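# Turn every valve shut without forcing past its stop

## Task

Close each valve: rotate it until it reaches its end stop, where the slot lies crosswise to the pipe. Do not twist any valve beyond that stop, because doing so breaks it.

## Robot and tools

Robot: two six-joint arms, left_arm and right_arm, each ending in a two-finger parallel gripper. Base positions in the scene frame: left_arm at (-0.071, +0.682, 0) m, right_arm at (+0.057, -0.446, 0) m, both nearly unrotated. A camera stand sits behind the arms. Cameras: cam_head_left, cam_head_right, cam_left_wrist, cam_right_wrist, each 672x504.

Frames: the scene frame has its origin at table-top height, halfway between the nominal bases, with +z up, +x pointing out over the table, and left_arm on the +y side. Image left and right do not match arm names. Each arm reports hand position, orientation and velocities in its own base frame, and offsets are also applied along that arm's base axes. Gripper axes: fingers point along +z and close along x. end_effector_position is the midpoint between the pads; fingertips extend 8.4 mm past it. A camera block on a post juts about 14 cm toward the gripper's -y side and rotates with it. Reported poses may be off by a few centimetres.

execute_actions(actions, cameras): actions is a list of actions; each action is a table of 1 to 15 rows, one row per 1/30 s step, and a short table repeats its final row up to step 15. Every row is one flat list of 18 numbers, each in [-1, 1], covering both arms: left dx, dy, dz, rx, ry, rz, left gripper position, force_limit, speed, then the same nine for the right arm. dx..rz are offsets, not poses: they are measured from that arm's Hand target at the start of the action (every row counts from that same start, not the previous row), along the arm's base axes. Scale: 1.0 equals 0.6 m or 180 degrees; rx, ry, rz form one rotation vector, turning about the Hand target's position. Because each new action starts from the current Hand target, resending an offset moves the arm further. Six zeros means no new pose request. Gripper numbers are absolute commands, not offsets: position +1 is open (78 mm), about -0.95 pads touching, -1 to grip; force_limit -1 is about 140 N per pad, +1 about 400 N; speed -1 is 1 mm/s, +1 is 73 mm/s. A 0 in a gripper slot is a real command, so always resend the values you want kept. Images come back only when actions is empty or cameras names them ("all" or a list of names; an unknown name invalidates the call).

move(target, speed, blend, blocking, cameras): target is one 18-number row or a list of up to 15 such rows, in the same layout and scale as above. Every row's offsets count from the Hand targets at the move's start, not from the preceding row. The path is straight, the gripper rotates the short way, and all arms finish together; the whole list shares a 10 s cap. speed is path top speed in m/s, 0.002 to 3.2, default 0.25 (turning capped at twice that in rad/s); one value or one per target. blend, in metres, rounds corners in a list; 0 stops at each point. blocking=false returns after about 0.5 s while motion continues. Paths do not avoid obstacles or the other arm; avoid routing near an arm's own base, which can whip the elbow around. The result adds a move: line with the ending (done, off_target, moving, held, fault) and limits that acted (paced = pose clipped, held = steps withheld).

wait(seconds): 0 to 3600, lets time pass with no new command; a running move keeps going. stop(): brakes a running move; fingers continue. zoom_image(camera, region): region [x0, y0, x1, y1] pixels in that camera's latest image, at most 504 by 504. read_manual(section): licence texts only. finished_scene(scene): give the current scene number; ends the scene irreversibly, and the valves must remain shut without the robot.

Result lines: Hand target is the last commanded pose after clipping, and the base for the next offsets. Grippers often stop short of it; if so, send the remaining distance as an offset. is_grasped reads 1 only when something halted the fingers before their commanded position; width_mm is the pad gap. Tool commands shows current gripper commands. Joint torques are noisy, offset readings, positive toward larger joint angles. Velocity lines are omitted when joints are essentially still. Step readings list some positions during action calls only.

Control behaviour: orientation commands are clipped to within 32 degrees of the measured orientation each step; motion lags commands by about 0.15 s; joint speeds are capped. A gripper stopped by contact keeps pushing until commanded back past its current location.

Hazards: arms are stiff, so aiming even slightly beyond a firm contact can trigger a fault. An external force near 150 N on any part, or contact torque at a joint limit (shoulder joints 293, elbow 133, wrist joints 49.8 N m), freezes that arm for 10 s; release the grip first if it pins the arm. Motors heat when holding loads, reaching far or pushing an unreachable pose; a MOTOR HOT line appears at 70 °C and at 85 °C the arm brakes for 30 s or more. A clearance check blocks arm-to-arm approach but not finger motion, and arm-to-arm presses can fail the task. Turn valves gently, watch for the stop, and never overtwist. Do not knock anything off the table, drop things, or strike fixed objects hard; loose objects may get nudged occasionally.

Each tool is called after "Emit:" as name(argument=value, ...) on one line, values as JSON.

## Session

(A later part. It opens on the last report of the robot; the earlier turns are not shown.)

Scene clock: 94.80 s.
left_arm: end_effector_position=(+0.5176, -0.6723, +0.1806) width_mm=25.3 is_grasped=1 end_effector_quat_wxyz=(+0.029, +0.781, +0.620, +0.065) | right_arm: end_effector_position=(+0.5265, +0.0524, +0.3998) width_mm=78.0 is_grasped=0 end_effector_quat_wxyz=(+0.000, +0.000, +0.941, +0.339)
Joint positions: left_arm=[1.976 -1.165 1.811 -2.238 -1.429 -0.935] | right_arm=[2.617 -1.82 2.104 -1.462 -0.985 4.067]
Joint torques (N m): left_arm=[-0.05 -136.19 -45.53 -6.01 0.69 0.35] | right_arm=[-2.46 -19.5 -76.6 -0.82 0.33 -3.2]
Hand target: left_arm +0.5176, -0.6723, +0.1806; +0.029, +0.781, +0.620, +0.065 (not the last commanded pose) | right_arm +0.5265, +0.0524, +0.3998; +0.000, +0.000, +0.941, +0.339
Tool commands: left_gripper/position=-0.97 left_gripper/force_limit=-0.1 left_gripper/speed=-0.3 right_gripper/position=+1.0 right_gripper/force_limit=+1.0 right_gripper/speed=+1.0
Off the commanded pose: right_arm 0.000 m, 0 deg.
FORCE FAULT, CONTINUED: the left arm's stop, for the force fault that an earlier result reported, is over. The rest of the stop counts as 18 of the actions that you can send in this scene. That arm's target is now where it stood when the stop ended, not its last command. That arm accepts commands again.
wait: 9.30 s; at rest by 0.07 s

Emit:
move(target=[-0.0002,-0.001,-0.0005,0.0054,0.0014,-0.0385,-0.97,-0.1,-0.3,0,0,0,0,0,0,1,1,1], speed=0.1, cameras=["cam_left_wrist"])

Emit:
zoom_image(camera="cam_left_wrist", region=[310, 35, 350, 75])

Scene clock: 96.07 s.
left_arm: end_effector_position=(+0.5175, -0.6729, +0.1804) width_mm=25.3 is_grasped=1 end_effector_quat_wxyz=(+0.025, +0.818, +0.571, +0.067) | right_arm: end_effector_position=(+0.5265, +0.0524, +0.3998) width_mm=78.0 is_grasped=0 end_effector_quat_wxyz=(+0.000, +0.000, +0.941, +0.339)
Joint positions: left_arm=[1.975 -1.164 1.81 -2.238 -1.429 -0.814] | right_arm=[2.617 -1.82 2.104 -1.462 -0.985 4.067]
Joint torques (N m): left_arm=[-12.54 -100.55 -44.61 -4.92 -1 2.87] | right_arm=[-4.33 -20.21 -75.66 -0.81 0.35 -3.05]
Hand target: left_arm +0.5175, -0.6729, +0.1803; +0.024, +0.818, +0.571, +0.067 | right_arm +0.5265, +0.0524, +0.3998; +0.000, +0.000, +0.941, +0.339
Off the commanded pose: left_arm 0.000 m, 0 deg | right_arm 0.000 m, 0 deg.
move: done

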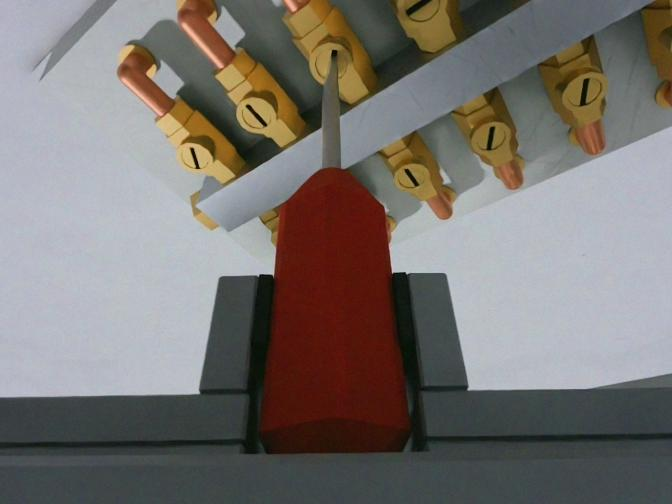

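Scaled by 12.600.

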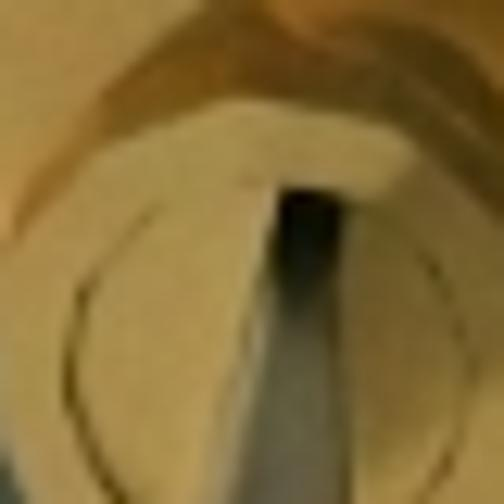

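Emit:
move(target=[[-0.0014,-0.0026,-0.0008,0.0153,0.0041,-0.11,-0.97,-0.1,-0.3,0,0,0,0,0,0,1,1,1],[-0.0032,-0.0044,-0.0011,0.0291,0.0078,-0.209,-0.97,-0.1,-0.3,0,0,0,0,0,0,1,1,1],[-0.004,-0.0049,-0.0012,0.0337,0.0091,-0.242,-0.97,-0.1,-0.3,0,0,0,0,0,0,1,1,1]], speed=[0.25,0.25,0.05], blend=[0.01,0.0,0.0], cameras=["cam_left_wrist"])

Emit:
zoom_image(camera="cam_left_wrist", region=[310, 35, 350, 75])

Scene clock: 99.63 s.
left_arm: end_effector_position=(+0.5151, -0.6758, +0.1796) width_mm=25.3 is_grasped=1 end_effector_quat_wxyz=(-0.003, +0.972, +0.223, +0.071) | right_arm: end_effector_position=(+0.5265, +0.0524, +0.3998) width_mm=78.0 is_grasped=0 end_effector_quat_wxyz=(+0.000, +0.000, +0.941, +0.339)
Joint positions: left_arm=[1.971 -1.162 1.808 -2.237 -1.43 -0.05] | right_arm=[2.617 -1.82 2.104 -1.462 -0.985 4.067]
Joint torques (N m): left_arm=[-8.7 -93.89 -40.86 -0.47 -0.99 4.87] | right_arm=[-4.89 -18.45 -76.66 -0.61 0.39 -2.95]
Hand target: left_arm +0.5151, -0.6758, +0.1796; -0.003, +0.972, +0.223, +0.071 | right_arm +0.5265, +0.0524, +0.3998; +0.000, +0.000, +0.941, +0.339
Off the commanded pose: left_arm 0.000 m, 0 deg | right_arm 0.000 m, 0 deg.
move: done

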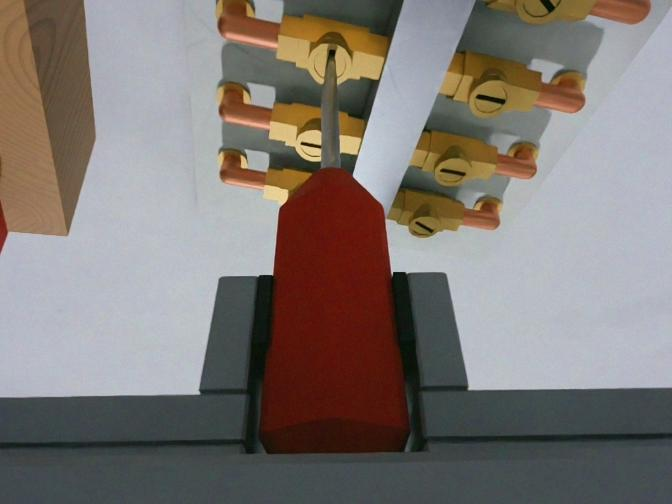

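Scaled by 12.600.

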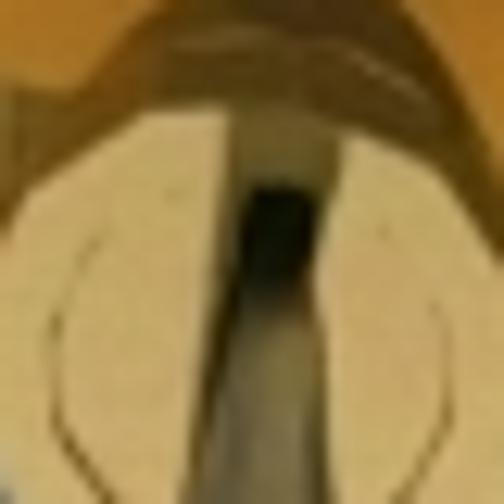

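Emit:
move(target=[[0,0,0,-0.0038,-0.001,0.0275,-0.97,-0.1,-0.3,0,0,0,0,0,0,1,1,1],[-0.0023,-0.0006,0.0165,-0.0038,-0.001,0.0275,-0.97,-0.1,-0.3,0,0,0,0,0,0,1,1,1],[0.0168,-0.0527,0.0178,-0.0704,-0.019,0.5059,-0.97,-0.1,-0.3,0,0,0,0,0,0,1,1,1]], speed=[0.1,0.1,0.5], cameras=["cam_left_wrist"])

Emit:
zoom_image(camera="cam_left_wrist", region=[310, 35, 350, 75])

Scene clock: 103.37 s.
left_arm: end_effector_position=(+0.5252, -0.7075, +0.1903) width_mm=25.3 is_grasped=1 end_effector_quat_wxyz=(+0.050, +0.515, +0.854, +0.051) | right_arm: end_effector_position=(+0.5265, +0.0524, +0.3998) width_mm=78.0 is_grasped=0 end_effector_quat_wxyz=(+0.000, +0.000, +0.941, +0.339)
Joint positions: left_arm=[1.967 -1.129 1.734 -2.196 -1.429 -1.658] | right_arm=[2.617 -1.82 2.104 -1.462 -0.985 4.067]
Joint torques (N m): left_arm=[-14.2 -123.44 -52.08 -3.84 5.24 -1.86] | right_arm=[-3.36 -18.32 -76.9 -1.08 0.54 -2.89]
Hand target: left_arm +0.5252, -0.7075, +0.1903; +0.050, +0.515, +0.854, +0.051 | right_arm +0.5265, +0.0524, +0.3998; +0.000, +0.000, +0.941, +0.339
Off the commanded pose: left_arm 0.000 m, 0 deg | right_arm 0.000 m, 0 deg.
move: done

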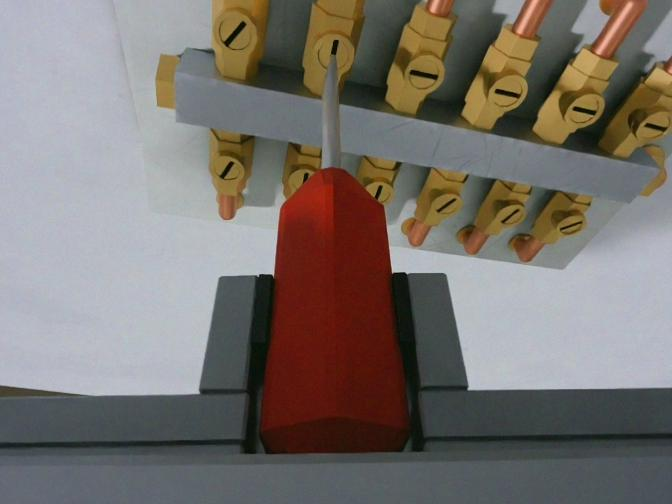

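Scaled by 12.600.

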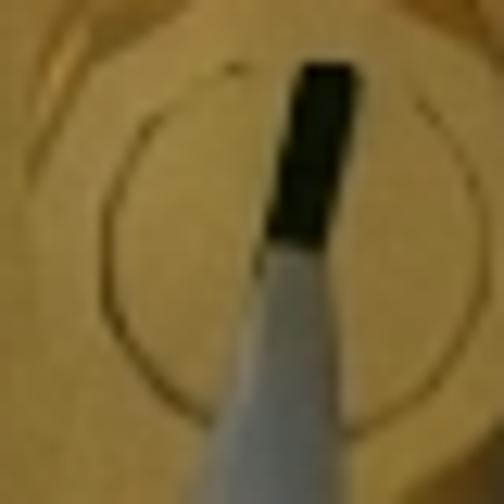

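Emit:
move(target=[[-0.0009,0.0016,-0.0001,-0.004,-0.0011,0.0286,-0.97,-0.1,-0.3,0,0,0,0,0,0,1,1,1],[0.0003,0.0019,-0.0086,-0.004,-0.0011,0.0286,-0.97,-0.1,-0.3,0,0,0,0,0,0,1,1,1]], speed=[0.05,0.05], cameras=["cam_left_wrist"])

Emit:
zoom_image(camera="cam_left_wrist", region=[310, 35, 350, 75])

Scene clock: 105.17 s.
left_arm: end_effector_position=(+0.5253, -0.7063, +0.1854) width_mm=25.3 is_grasped=1 end_effector_quat_wxyz=(+0.052, +0.476, +0.877, +0.049) | right_arm: end_effector_position=(+0.5265, +0.0524, +0.3998) width_mm=78.0 is_grasped=0 end_effector_quat_wxyz=(+0.000, +0.000, +0.941, +0.339)
Joint positions: left_arm=[1.968 -1.125 1.739 -2.205 -1.429 -1.749] | right_arm=[2.617 -1.82 2.104 -1.462 -0.985 4.067]
Joint torques (N m): left_arm=[13.34 -124.33 -39.57 -7.96 4.56 -1.84] | right_arm=[-2.56 -19.66 -76.67 -0.93 0.37 -3.06]
Hand target: left_arm +0.5254, -0.7063, +0.1851; +0.052, +0.476, +0.877, +0.049 | right_arm +0.5265, +0.0524, +0.3998; +0.000, +0.000, +0.941, +0.339
Off the commanded pose: left_arm 0.000 m, 0 deg | right_arm 0.000 m, 0 deg.
move: done

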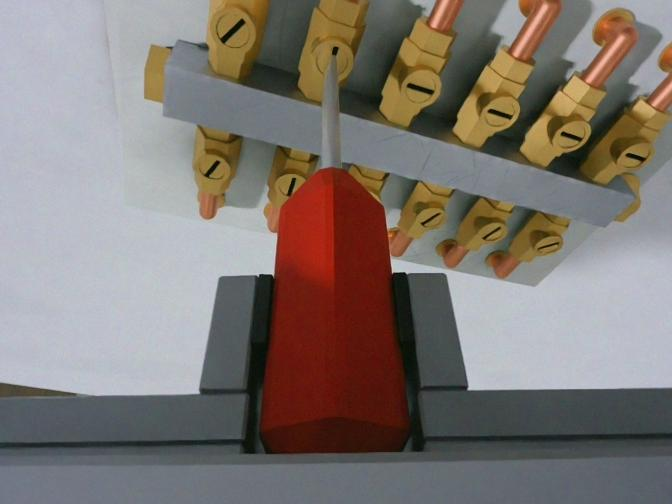

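Scaled by 12.600.

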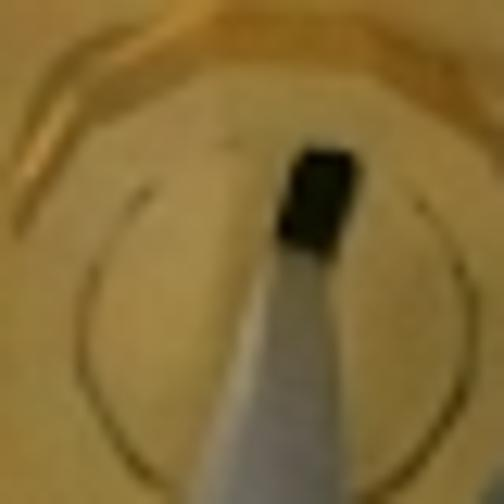

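Emit:
move(target=[0.0008,0.0002,-0.0058,0,0,0,-0.97,-0.1,-0.3,0,0,0,0,0,0,1,1,1], speed=[0.015], cameras=["cam_left_wrist"])

Emit:
zoom_image(camera="cam_left_wrist", region=[310, 35, 350, 75])

Scene clock: 106.00 s.
left_arm: end_effector_position=(+0.5258, -0.7064, +0.1822) width_mm=25.3 is_grasped=1 end_effector_quat_wxyz=(+0.052, +0.476, +0.877, +0.049) | right_arm: end_effector_position=(+0.5265, +0.0524, +0.3998) width_mm=78.0 is_grasped=0 end_effector_quat_wxyz=(+0.000, +0.000, +0.941, +0.339)
Joint positions: left_arm=[1.968 -1.122 1.741 -2.21 -1.429 -1.748] | right_arm=[2.617 -1.82 2.104 -1.462 -0.985 4.067]
Joint torques (N m): left_arm=[22.8 -70.63 -24.32 -6.25 2.37 2.49] | right_arm=[-5.1 -18.83 -75.97 -0.74 0.62 -3.32]
Hand target: left_arm +0.5258, -0.7062, +0.1817; +0.052, +0.476, +0.877, +0.049 | right_arm +0.5265, +0.0524, +0.3998; +0.000, +0.000, +0.941, +0.339
Off the commanded pose: left_arm 0.001 m, 0 deg | right_arm 0.000 m, 0 deg.
move: done

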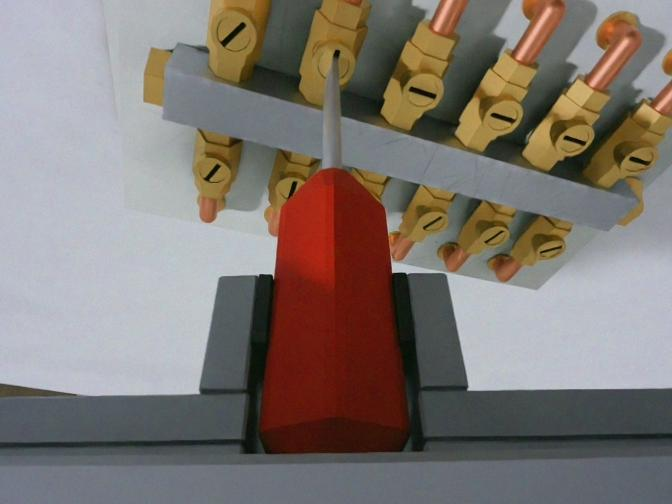

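Scaled by 12.600.

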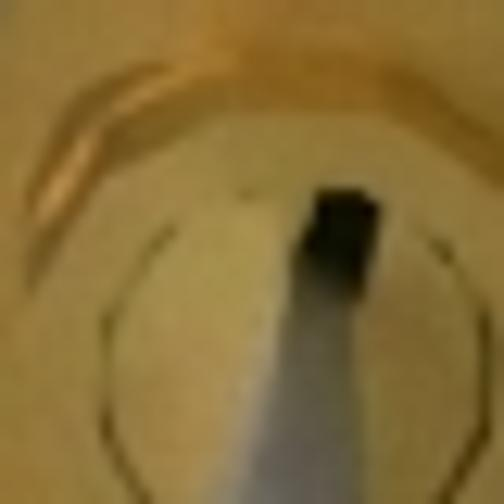

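Emit:
move(target=[[-0.0001,0,0.0012,0,0,0,-0.97,-0.1,-0.3,0,0,0,0,0,0,1,1,1],[-0.0005,0.0005,0.0012,0,0,0,-0.97,-0.1,-0.3,0,0,0,0,0,0,1,1,1],[-0.0002,0.0006,-0.0008,0,0,0,-0.97,-0.1,-0.3,0,0,0,0,0,0,1,1,1]], speed=[0.015], cameras=["cam_left_wrist"])

Emit:
zoom_image(camera="cam_left_wrist", region=[310, 35, 350, 75])

speed must be one number or one for each of the 3 targets, got a list of 1; nothing of the call was run

Scaled by 12.600.

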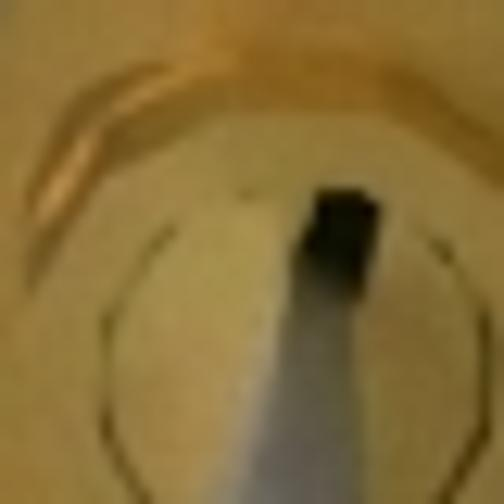

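Emit:
move(target=[[-0.0001,0,0.0012,0,0,0,-0.97,-0.1,-0.3,0,0,0,0,0,0,1,1,1],[-0.0005,0.0005,0.0012,0,0,0,-0.97,-0.1,-0.3,0,0,0,0,0,0,1,1,1],[-0.0002,0.0006,-0.0008,0,0,0,-0.97,-0.1,-0.3,0,0,0,0,0,0,1,1,1]], speed=0.015, cameras=["cam_left_wrist"])

Emit:
zoom_image(camera="cam_left_wrist", region=[310, 35, 350, 75])

Scene clock: 106.97 s.
left_arm: end_effector_position=(+0.5257, -0.7059, +0.1815) width_mm=25.3 is_grasped=1 end_effector_quat_wxyz=(+0.052, +0.476, +0.877, +0.049) | right_arm: end_effector_position=(+0.5265, +0.0524, +0.3998) width_mm=78.0 is_grasped=0 end_effector_quat_wxyz=(+0.000, +0.000, +0.941, +0.339)
Joint positions: left_arm=[1.969 -1.122 1.742 -2.211 -1.429 -1.748] | right_arm=[2.617 -1.82 2.104 -1.462 -0.985 4.067]
Joint torques (N m): left_arm=[25.44 -29.47 -2.13 -0.68 -0.92 1.69] | right_arm=[-2.2 -21.27 -76.33 -0.9 0.41 -2.86]
Hand target: left_arm +0.5257, -0.7058, +0.1812; +0.052, +0.476, +0.877, +0.049 | right_arm +0.5265, +0.0524, +0.3998; +0.000, +0.000, +0.941, +0.339
Off the commanded pose: left_arm 0.000 m, 0 deg | right_arm 0.000 m, 0 deg.
move: done

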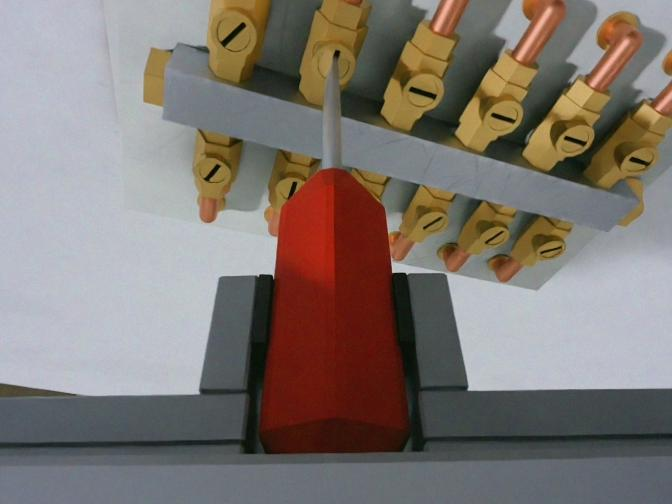

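Scaled by 12.600.

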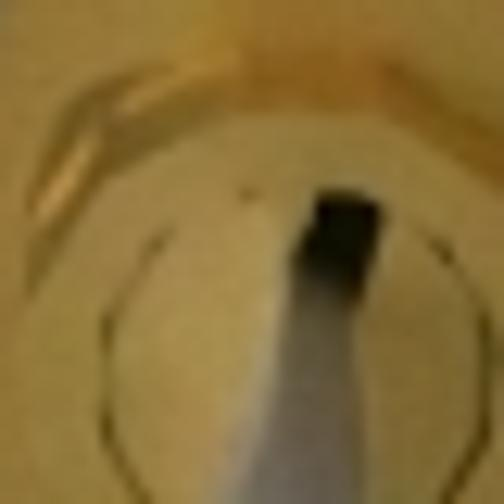

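Emit:
move(target=[-0.0014,-0.0004,0.0099,0,0,0,-0.97,-0.1,-0.3,0,0,0,0,0,0,1,1,1], speed=0.03, cameras=["cam_left_wrist"])

Emit:
zoom_image(camera="cam_left_wrist", region=[310, 35, 350, 75])

Emit:
zoom_image(camera="cam_left_wrist", region=[310, 35, 350, 175])

Scene clock: 108.03 s.
left_arm: end_effector_position=(+0.5249, -0.7060, +0.1869) width_mm=25.3 is_grasped=1 end_effector_quat_wxyz=(+0.052, +0.476, +0.877, +0.049) | right_arm: end_effector_position=(+0.5265, +0.0524, +0.3998) width_mm=78.0 is_grasped=0 end_effector_quat_wxyz=(+0.000, +0.000, +0.941, +0.339)
Joint positions: left_arm=[1.968 -1.127 1.739 -2.202 -1.429 -1.749] | right_arm=[2.617 -1.82 2.104 -1.462 -0.985 4.067]
Joint torques (N m): left_arm=[-15.19 -159.09 -50.43 -3.56 0.43 -1.86] | right_arm=[-2.76 -19.5 -76.15 -0.68 0.6 -3.06]
Hand target: left_arm +0.5249, -0.7061, +0.1871; +0.052, +0.476, +0.877, +0.049 | right_arm +0.5265, +0.0524, +0.3998; +0.000, +0.000, +0.941, +0.339
Off the commanded pose: left_arm 0.000 m, 0 deg | right_arm 0.000 m, 0 deg.
move: done

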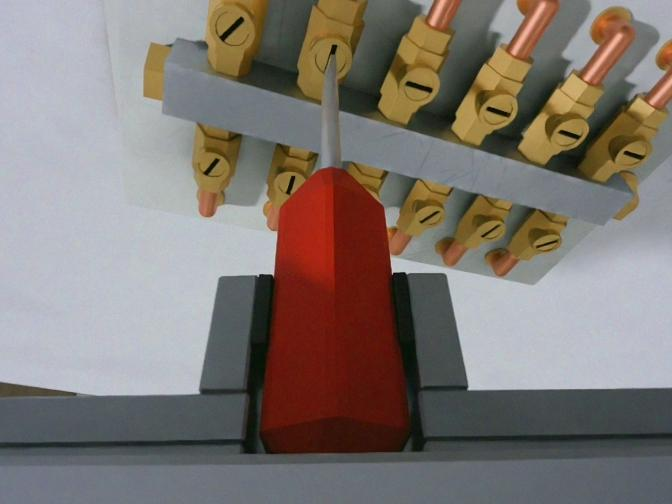

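Scaled by 12.600.

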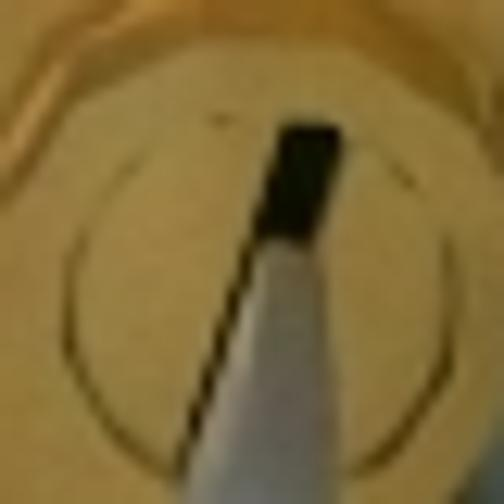

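Scaled by 3.600.

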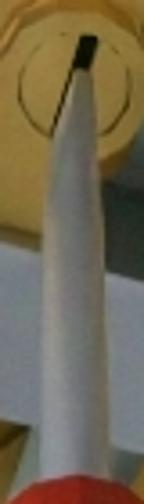

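Emit:
zoom_image(camera="cam_left_wrist", region=[322, 50, 342, 80])

Scaled by 16.800.

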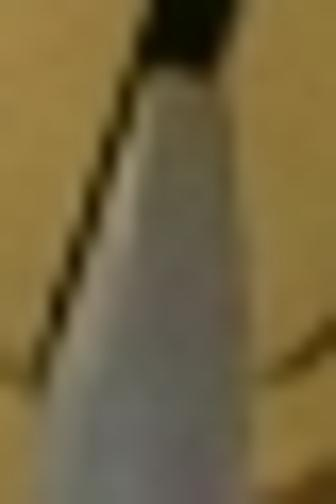

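Emit:
move(target=[[0.0003,-0.0005,0.0,0.0019,0.0005,-0.0138,-0.97,-0.1,-0.3,0,0,0,0,0,0,1,1,1],[0.0013,-0.0002,-0.0074,0.0019,0.0005,-0.0138,-0.97,-0.1,-0.3,0,0,0,0,0,0,1,1,1]], speed=0.02, cameras=["cam_left_wrist"])

Emit:
zoom_image(camera="cam_left_wrist", region=[310, 35, 350, 75])

Scene clock: 111.17 s.
left_arm: end_effector_position=(+0.5256, -0.7062, +0.1829) width_mm=25.3 is_grasped=1 end_effector_quat_wxyz=(+0.051, +0.495, +0.866, +0.050) | right_arm: end_effector_position=(+0.5265, +0.0524, +0.3998) width_mm=78.0 is_grasped=0 end_effector_quat_wxyz=(+0.000, +0.000, +0.941, +0.339)
Joint positions: left_arm=[1.968 -1.123 1.74 -2.209 -1.429 -1.705] | right_arm=[2.617 -1.82 2.104 -1.462 -0.985 4.067]
Joint torques (N m): left_arm=[12.92 -121.46 -37.65 -8.52 3.65 2.45] | right_arm=[-2.82 -18.48 -76.63 -0.92 0.61 -2.88]
Hand target: left_arm +0.5257, -0.7062, +0.1827; +0.051, +0.495, +0.866, +0.050 | right_arm +0.5265, +0.0524, +0.3998; +0.000, +0.000, +0.941, +0.339
Off the commanded pose: left_arm 0.000 m, 0 deg | right_arm 0.000 m, 0 deg.
move: done

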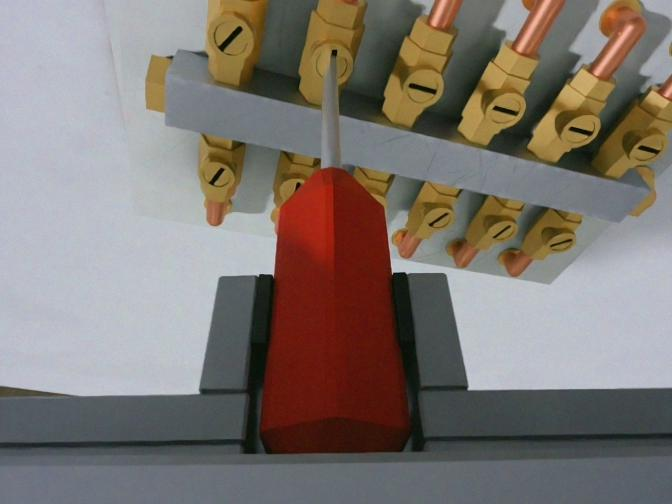

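Scaled by 12.600.

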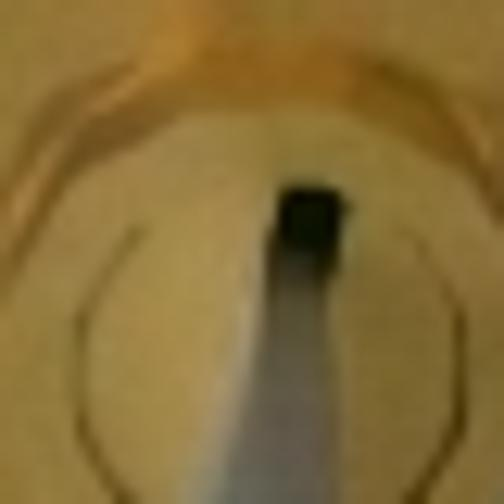

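Emit:
move(target=[0.0005,0.0001,-0.0038,0,0,0,-0.97,-0.1,-0.3,0,0,0,0,0,0,1,1,1], speed=0.015, cameras=["cam_left_wrist"])

Emit:
zoom_image(camera="cam_left_wrist", region=[310, 35, 350, 75])

Scene clock: 111.77 s.
left_arm: end_effector_position=(+0.5260, -0.7064, +0.1810) width_mm=25.3 is_grasped=1 end_effector_quat_wxyz=(+0.051, +0.495, +0.866, +0.050) | right_arm: end_effector_position=(+0.5265, +0.0524, +0.3998) width_mm=78.0 is_grasped=0 end_effector_quat_wxyz=(+0.000, +0.000, +0.941, +0.339)
Joint positions: left_arm=[1.969 -1.12 1.741 -2.213 -1.429 -1.704] | right_arm=[2.617 -1.82 2.104 -1.462 -0.985 4.067]
Joint torques (N m): left_arm=[36.59 13.74 8.25 1.77 0.7 2.29] | right_arm=[-2.4 -18.81 -76.46 -1 0.37 -2.91]
Hand target: left_arm +0.5260, -0.7061, +0.1804; +0.051, +0.495, +0.866, +0.050 | right_arm +0.5265, +0.0524, +0.3998; +0.000, +0.000, +0.941, +0.339
Off the commanded pose: left_arm 0.001 m, 0 deg | right_arm 0.000 m, 0 deg.
move: done

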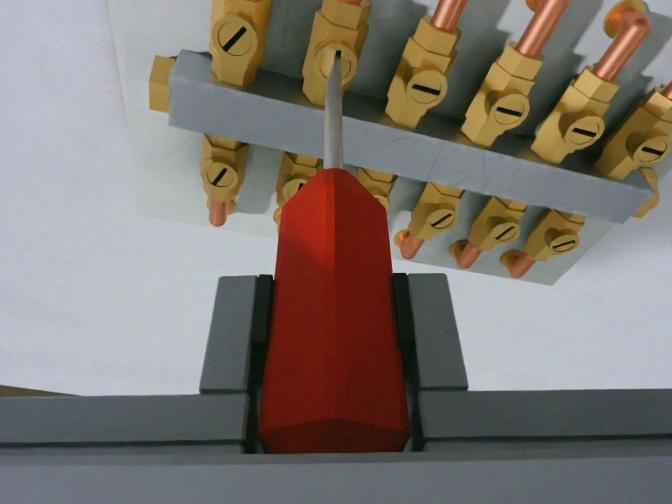

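Scaled by 12.600.

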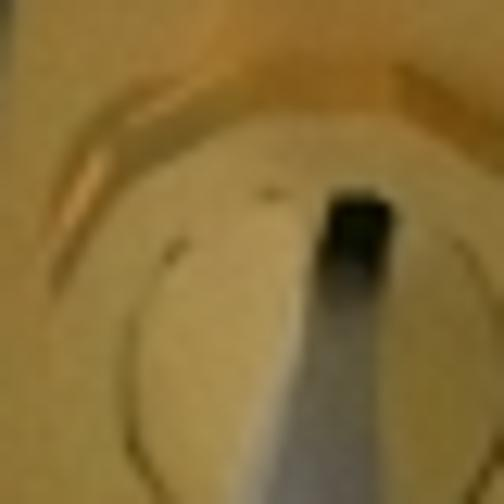

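Emit:
move(target=[-0.0005,-0.0001,0.0035,0,0,0,-0.97,-0.1,-0.3,0,0,0,0,0,0,1,1,1], speed=0.015, cameras=["cam_left_wrist"])

Emit:
zoom_image(camera="cam_left_wrist", region=[310, 35, 350, 75])

Scene clock: 112.57 s.
left_arm: end_effector_position=(+0.5257, -0.7060, +0.1820) width_mm=25.3 is_grasped=1 end_effector_quat_wxyz=(+0.051, +0.495, +0.866, +0.051) | right_arm: end_effector_position=(+0.5265, +0.0524, +0.3998) width_mm=78.0 is_grasped=0 end_effector_quat_wxyz=(+0.000, +0.000, +0.941, +0.339)
Joint positions: left_arm=[1.968 -1.122 1.741 -2.209 -1.429 -1.705] | right_arm=[2.617 -1.82 2.104 -1.462 -0.985 4.067]
Joint torques (N m): left_arm=[-2.47 -91.91 -22.4 3.25 -0.31 -1.84] | right_arm=[-2.32 -19.24 -76.53 -0.9 0.56 -2.85]
Hand target: left_arm +0.5257, -0.7062, +0.1825; +0.051, +0.495, +0.866, +0.050 | right_arm +0.5265, +0.0524, +0.3998; +0.000, +0.000, +0.941, +0.339
Off the commanded pose: left_arm 0.001 m, 0 deg | right_arm 0.000 m, 0 deg.
move: done

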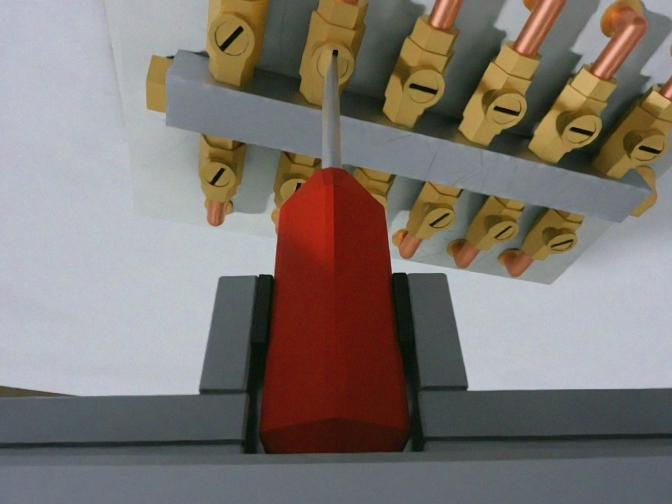

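Scaled by 12.600.

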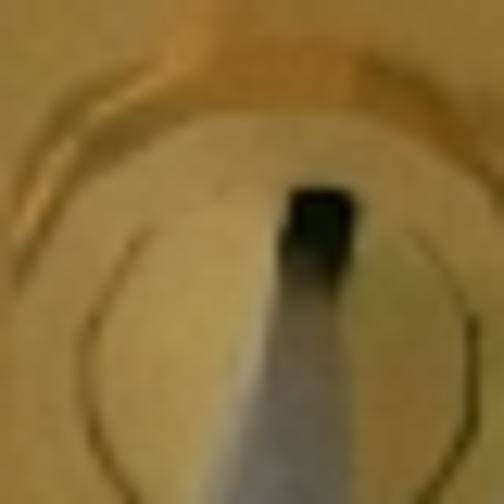

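Emit:
move(target=[0.0003,-0.0006,0.0,0.0038,0.001,-0.0275,-0.97,-0.1,-0.3,0,0,0,0,0,0,1,1,1], speed=0.03, cameras=["cam_left_wrist"])

Emit:
zoom_image(camera="cam_left_wrist", region=[310, 35, 350, 75])

Scene clock: 114.50 s.
left_arm: end_effector_position=(+0.5258, -0.7066, +0.1825) width_mm=25.3 is_grasped=1 end_effector_quat_wxyz=(+0.049, +0.532, +0.844, +0.052) | right_arm: end_effector_position=(+0.5265, +0.0524, +0.3998) width_mm=78.0 is_grasped=0 end_effector_quat_wxyz=(+0.000, +0.000, +0.941, +0.339)
Joint positions: left_arm=[1.968 -1.122 1.74 -2.209 -1.429 -1.618] | right_arm=[2.617 -1.82 2.104 -1.462 -0.985 4.067]
Joint torques (N m): left_arm=[4.73 -90.41 -40.36 -2.23 2.81 2.53] | right_arm=[-2.15 -19.79 -76.28 -0.85 0.61 -3.12]
Hand target: left_arm +0.5258, -0.7066, +0.1825; +0.049, +0.532, +0.844, +0.052 | right_arm +0.5265, +0.0524, +0.3998; +0.000, +0.000, +0.941, +0.339
Off the commanded pose: left_arm 0.000 m, 0 deg | right_arm 0.000 m, 0 deg.
move: done

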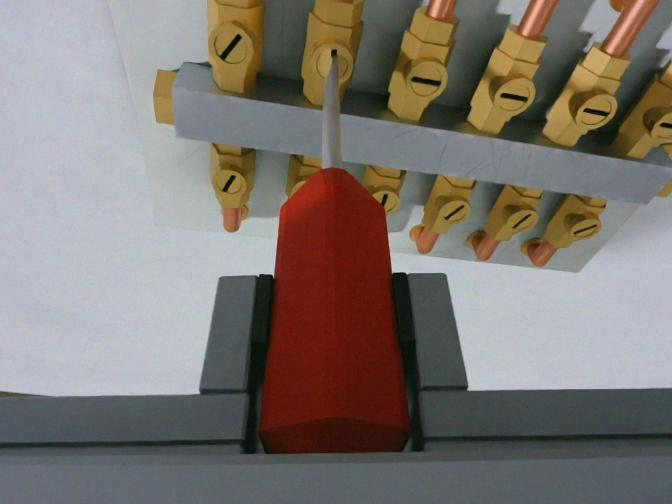

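Scaled by 12.600.

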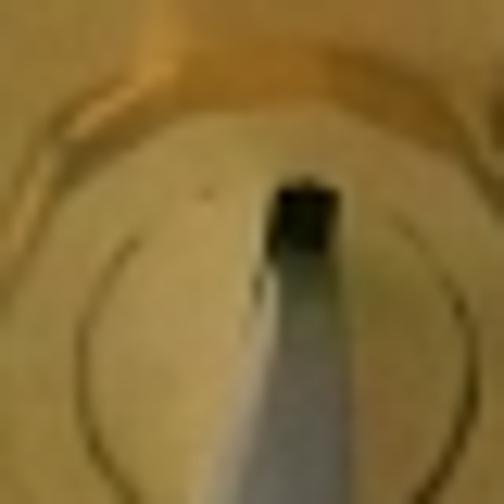

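Emit:
move(target=[[-0.0007,-0.0002,0.005,0,0,0,-0.97,-0.1,-0.3,0,0,0,0,0,0,1,1,1],[-0.0017,0.001,0.0077,-0.0057,-0.0015,0.0413,-0.97,-0.1,-0.3,0,0,0,0,0,0,1,1,1]], speed=0.04, cameras=["cam_left_wrist"])

Emit:
zoom_image(camera="cam_left_wrist", region=[310, 35, 350, 75])

Emit:
zoom_image(camera="cam_left_wrist", region=[322, 50, 342, 70])

Scene clock: 117.33 s.
left_arm: end_effector_position=(+0.5248, -0.7060, +0.1871) width_mm=25.3 is_grasped=1 end_effector_quat_wxyz=(+0.052, +0.476, +0.877, +0.049) | right_arm: end_effector_position=(+0.5265, +0.0524, +0.3998) width_mm=78.0 is_grasped=0 end_effector_quat_wxyz=(+0.000, +0.000, +0.941, +0.339)
Joint positions: left_arm=[1.968 -1.128 1.739 -2.202 -1.429 -1.749] | right_arm=[2.617 -1.82 2.104 -1.462 -0.985 4.067]
Joint torques (N m): left_arm=[-12.48 -159.76 -37.83 -4 1.65 -2.31] | right_arm=[-2.8 -18.91 -75.63 -0.8 0.61 -3.01]
Hand target: left_arm +0.5248, -0.7060, +0.1871; +0.052, +0.476, +0.877, +0.049 | right_arm +0.5265, +0.0524, +0.3998; +0.000, +0.000, +0.941, +0.339
Off the commanded pose: left_arm 0.000 m, 0 deg | right_arm 0.000 m, 0 deg.
move: done

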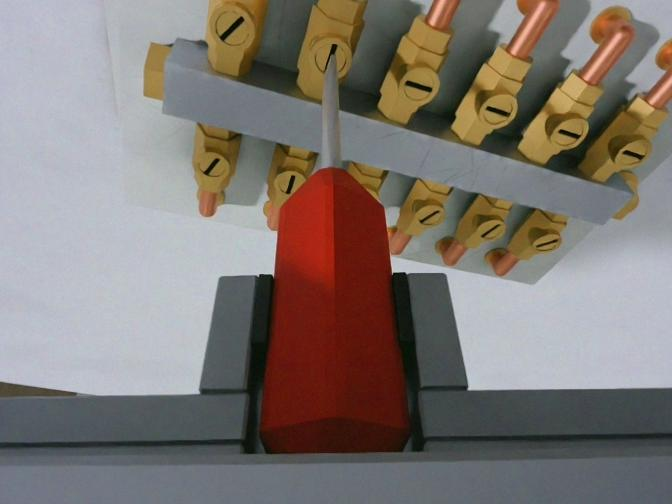

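Scaled by 12.600.

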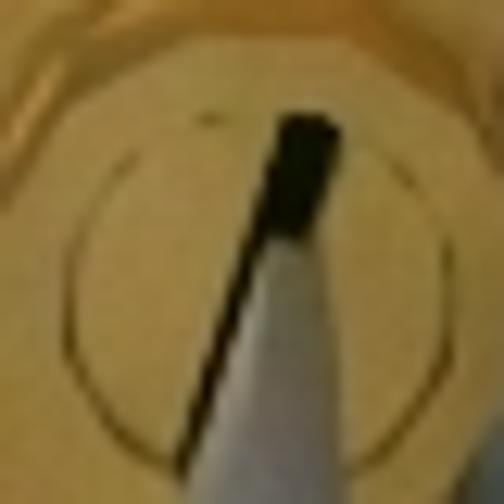

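Scaled by 25.200.

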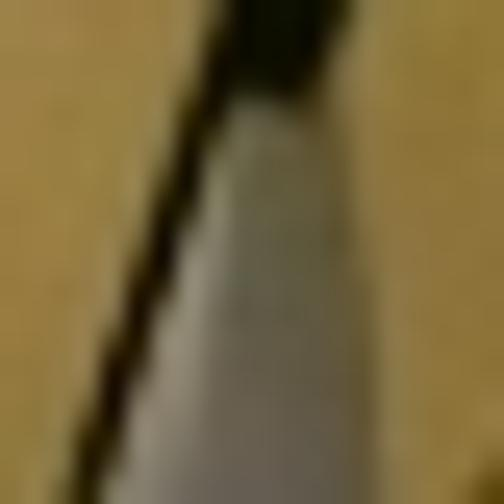

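Emit:
move(target=[[0.0009,0.0003,-0.0066,0,0,0,-0.97,-0.1,-0.3,0,0,0,0,0,0,1,1,1],[0.0012,0.0004,-0.0083,0,0,0,-0.97,-0.1,-0.3,0,0,0,0,0,0,1,1,1]], speed=[0.03,0.01], cameras=["cam_left_wrist"])

Emit:
zoom_image(camera="cam_left_wrist", region=[310, 35, 350, 75])

Scene clock: 118.13 s.
left_arm: end_effector_position=(+0.5255, -0.7057, +0.1823) width_mm=25.3 is_grasped=1 end_effector_quat_wxyz=(+0.052, +0.476, +0.877, +0.049) | right_arm: end_effector_position=(+0.5265, +0.0524, +0.3998) width_mm=78.0 is_grasped=0 end_effector_quat_wxyz=(+0.000, +0.000, +0.941, +0.339)
Joint positions: left_arm=[1.968 -1.123 1.742 -2.21 -1.429 -1.748] | right_arm=[2.617 -1.82 2.104 -1.462 -0.985 4.067]
Joint torques (N m): left_arm=[12.34 -124.75 -38.95 -8.82 2.72 2.44] | right_arm=[-2.8 -18.42 -76.83 -0.6 0.47 -2.76]
Hand target: left_arm +0.5255, -0.7057, +0.1821; +0.052, +0.476, +0.877, +0.049 | right_arm +0.5265, +0.0524, +0.3998; +0.000, +0.000, +0.941, +0.339
Off the commanded pose: left_arm 0.000 m, 0 deg | right_arm 0.000 m, 0 deg.
move: done

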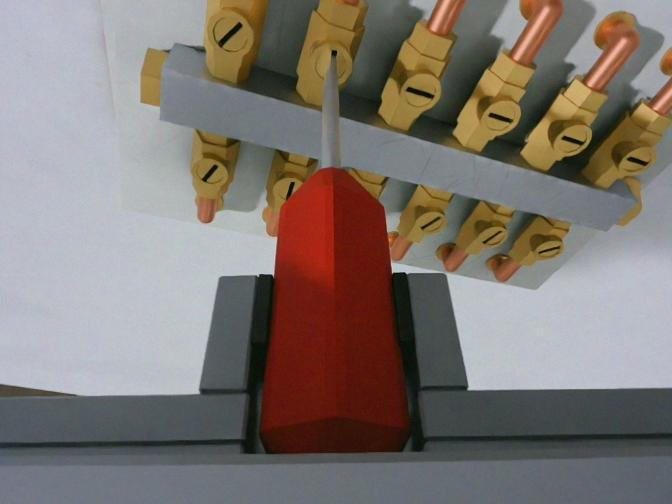

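Scaled by 12.600.

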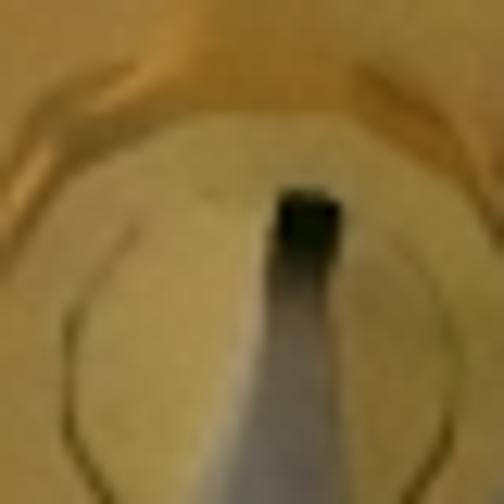

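Emit:
move(target=[0.0002,0.0,-0.0013,0,0,0,-0.97,-0.1,-0.3,0,0,0,0,0,0,1,1,1], speed=0.01, cameras=["cam_left_wrist"])

Emit:
zoom_image(camera="cam_left_wrist", region=[322, 45, 342, 65])

Scene clock: 119.03 s.
left_arm: end_effector_position=(+0.5257, -0.7057, +0.1814) width_mm=25.3 is_grasped=1 end_effector_quat_wxyz=(+0.052, +0.476, +0.877, +0.049) | right_arm: end_effector_position=(+0.5265, +0.0524, +0.3998) width_mm=78.0 is_grasped=0 end_effector_quat_wxyz=(+0.000, +0.000, +0.941, +0.339)
Joint positions: left_arm=[1.969 -1.122 1.742 -2.211 -1.429 -1.748] | right_arm=[2.617 -1.82 2.104 -1.462 -0.985 4.067]
Joint torques (N m): left_arm=[13.13 -122.79 -39.14 -8.88 3.13 2.26] | right_arm=[-2.15 -19.91 -76.02 -0.71 0.68 -3.12]
Hand target: left_arm +0.5257, -0.7057, +0.1814; +0.052, +0.476, +0.877, +0.049 | right_arm +0.5265, +0.0524, +0.3998; +0.000, +0.000, +0.941, +0.339
Off the commanded pose: left_arm 0.000 m, 0 deg | right_arm 0.000 m, 0 deg.
move: done

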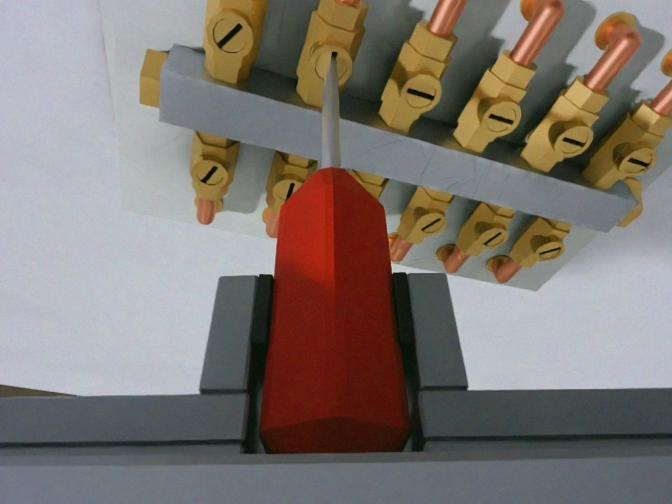

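Scaled by 25.200.

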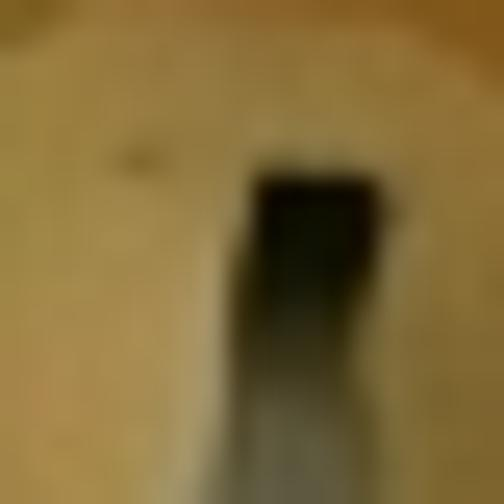

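Emit:
move(target=[0.0002,0.0001,-0.0016,0,0,0,-0.97,-0.1,-0.3,0,0,0,0,0,0,1,1,1], speed=0.01)

Scene clock: 119.60 s.
left_arm: end_effector_position=(+0.5258, -0.7057, +0.1804) width_mm=25.3 is_grasped=1 end_effector_quat_wxyz=(+0.052, +0.476, +0.877, +0.049) | right_arm: end_effector_position=(+0.5265, +0.0524, +0.3998) width_mm=78.0 is_grasped=0 end_effector_quat_wxyz=(+0.000, +0.000, +0.941, +0.339)
Joint positions: left_arm=[1.969 -1.121 1.743 -2.213 -1.429 -1.748] | right_arm=[2.617 -1.82 2.104 -1.462 -0.985 4.067]
Joint torques (N m): left_arm=[13.57 -120.77 -38.36 -9.26 2.62 2.56] | right_arm=[-2.13 -18.22 -76.02 -0.77 0.66 -2.8]
Hand target: left_arm +0.5258, -0.7057, +0.1804; +0.052, +0.476, +0.877, +0.049 | right_arm +0.5265, +0.0524, +0.3998; +0.000, +0.000, +0.941, +0.339
Off the commanded pose: left_arm 0.000 m, 0 deg | right_arm 0.000 m, 0 deg.
move: done

Emit:
move(target=[[0.0008,-0.0015,-0.0004,0.0107,0.0029,-0.077,-0.97,-0.1,-0.3,0,0,0,0,0,0,1,1,1],[0.0016,-0.0035,-0.0004,0.0214,0.0058,-0.154,-0.97,-0.1,-0.3,0,0,0,0,0,0,1,1,1]], speed=0.2, blend=[0.01,0.0], cameras=["cam_left_wrist"])

Emit:
zoom_image(camera="cam_left_wrist", region=[310, 35, 350, 75])

Scene clock: 121.83 s.
left_arm: end_effector_position=(+0.5267, -0.7077, +0.1802) width_mm=25.3 is_grasped=1 end_effector_quat_wxyz=(+0.039, +0.674, +0.736, +0.060) | right_arm: end_effector_position=(+0.5265, +0.0524, +0.3998) width_mm=78.0 is_grasped=0 end_effector_quat_wxyz=(+0.000, +0.000, +0.941, +0.339)
Joint positions: left_arm=[1.969 -1.117 1.738 -2.211 -1.429 -1.259] | right_arm=[2.617 -1.82 2.104 -1.462 -0.985 4.067]
Joint torques (N m): left_arm=[12.56 -95.44 -41.04 -4.73 -4.42 2.88] | right_arm=[-2.65 -18.92 -76.8 -0.79 0.64 -2.83]
Hand target: left_arm +0.5267, -0.7078, +0.1802; +0.039, +0.674, +0.736, +0.060 | right_arm +0.5265, +0.0524, +0.3998; +0.000, +0.000, +0.941, +0.339
Off the commanded pose: left_arm 0.000 m, 0 deg | right_arm 0.000 m, 0 deg.
move: done

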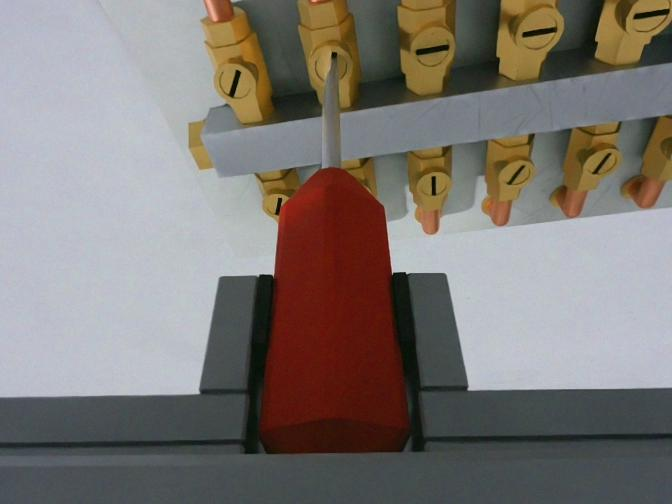

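Scaled by 12.600.

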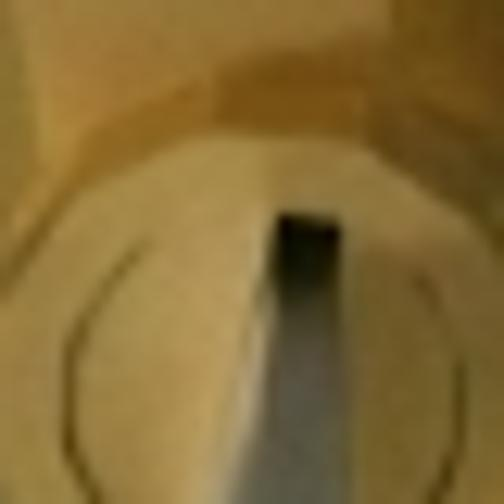

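Emit:
move(target=[[-0.0002,-0.0037,-0.0003,0.0207,0.0056,-0.1485,-0.97,-0.1,-0.3,0,0,0,0,0,0,1,1,1],[-0.0016,-0.0065,-0.0007,0.0383,0.0103,-0.275,-0.97,-0.1,-0.3,0,0,0,0,0,0,1,1,1],[-0.0029,-0.0077,-0.001,0.0482,0.013,-0.3465,-0.97,-0.1,-0.3,0,0,0,0,0,0,1,1,1],[-0.0036,-0.0082,-0.0011,0.0528,0.0142,-0.3794,-0.97,-0.1,-0.3,0,0,0,0,0,0,1,1,1]], speed=[0.25,0.25,0.25,0.05], blend=[0.01,0.01,0.0,0.0], cameras=["cam_left_wrist"])

Emit:
zoom_image(camera="cam_left_wrist", region=[310, 35, 350, 75])

Scene clock: 126.17 s.
left_arm: end_effector_position=(+0.5246, -0.7127, +0.1795) width_mm=25.3 is_grasped=1 end_effector_quat_wxyz=(-0.002, +0.972, +0.225, +0.071) | right_arm: end_effector_position=(+0.5265, +0.0524, +0.3998) width_mm=78.0 is_grasped=0 end_effector_quat_wxyz=(+0.000, +0.000, +0.941, +0.339)
Joint positions: left_arm=[1.964 -1.113 1.732 -2.209 -1.43 -0.06] | right_arm=[2.617 -1.82 2.104 -1.462 -0.985 4.067]
Joint torques (N m): left_arm=[-6.97 -96.43 -25.94 -0.52 7.25 4.83] | right_arm=[-1.81 -20.09 -76.36 -0.92 0.58 -2.91]
Hand target: left_arm +0.5246, -0.7127, +0.1795; -0.002, +0.972, +0.225, +0.071 | right_arm +0.5265, +0.0524, +0.3998; +0.000, +0.000, +0.941, +0.339
Off the commanded pose: left_arm 0.000 m, 0 deg | right_arm 0.000 m, 0 deg.
move: done

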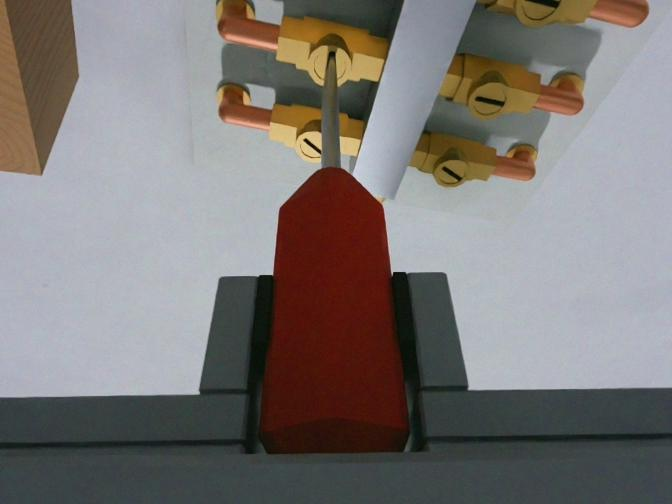

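Scaled by 12.600.

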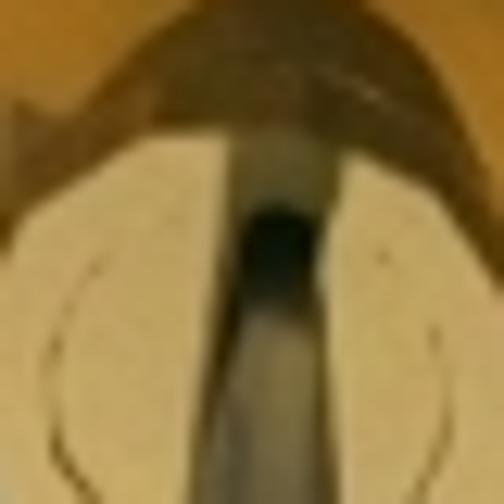

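Emit:
move(target=[[0,0,0,-0.0038,-0.001,0.0275,-0.97,-0.1,-0.3,0,0,0,0,0,0,1,1,1],[-0.0023,-0.0006,0.0165,-0.0038,-0.001,0.0275,-0.97,-0.1,-0.3,0,0,0,0,0,0,1,1,1],[0.0173,-0.0568,0.0178,-0.0444,-0.012,0.3189,-0.97,-0.1,-0.3,0,0,0,0,0,0,1,1,1]], speed=[0.1,0.1,0.5], cameras=["cam_left_wrist"])

Emit:
zoom_image(camera="cam_left_wrist", region=[310, 35, 350, 75])

Scene clock: 129.33 s.
left_arm: end_effector_position=(+0.5350, -0.7467, +0.1902) width_mm=25.3 is_grasped=1 end_effector_quat_wxyz=(+0.033, +0.741, +0.667, +0.064) | right_arm: end_effector_position=(+0.5265, +0.0524, +0.3998) width_mm=78.0 is_grasped=0 end_effector_quat_wxyz=(+0.000, +0.000, +0.941, +0.339)
Joint positions: left_arm=[1.96 -1.076 1.65 -2.164 -1.429 -1.075] | right_arm=[2.617 -1.82 2.104 -1.462 -0.985 4.067]
Joint torques (N m): left_arm=[-15.5 -132.16 -53.41 -3.83 5.03 -2.33] | right_arm=[-3.84 -20.24 -76.56 -0.94 1.02 -2.55]
Hand target: left_arm +0.5350, -0.7468, +0.1902; +0.033, +0.741, +0.668, +0.064 | right_arm +0.5265, +0.0524, +0.3998; +0.000, +0.000, +0.941, +0.339
Off the commanded pose: left_arm 0.000 m, 0 deg | right_arm 0.000 m, 0 deg.
move: done

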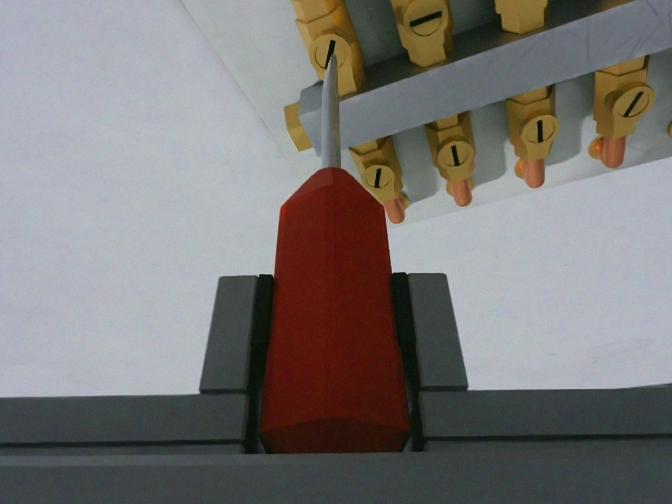

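Scaled by 12.600.

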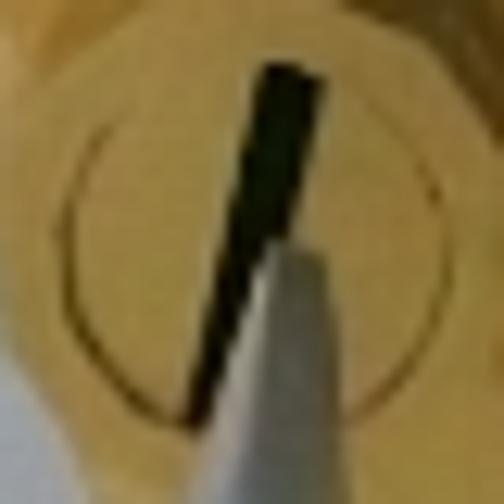

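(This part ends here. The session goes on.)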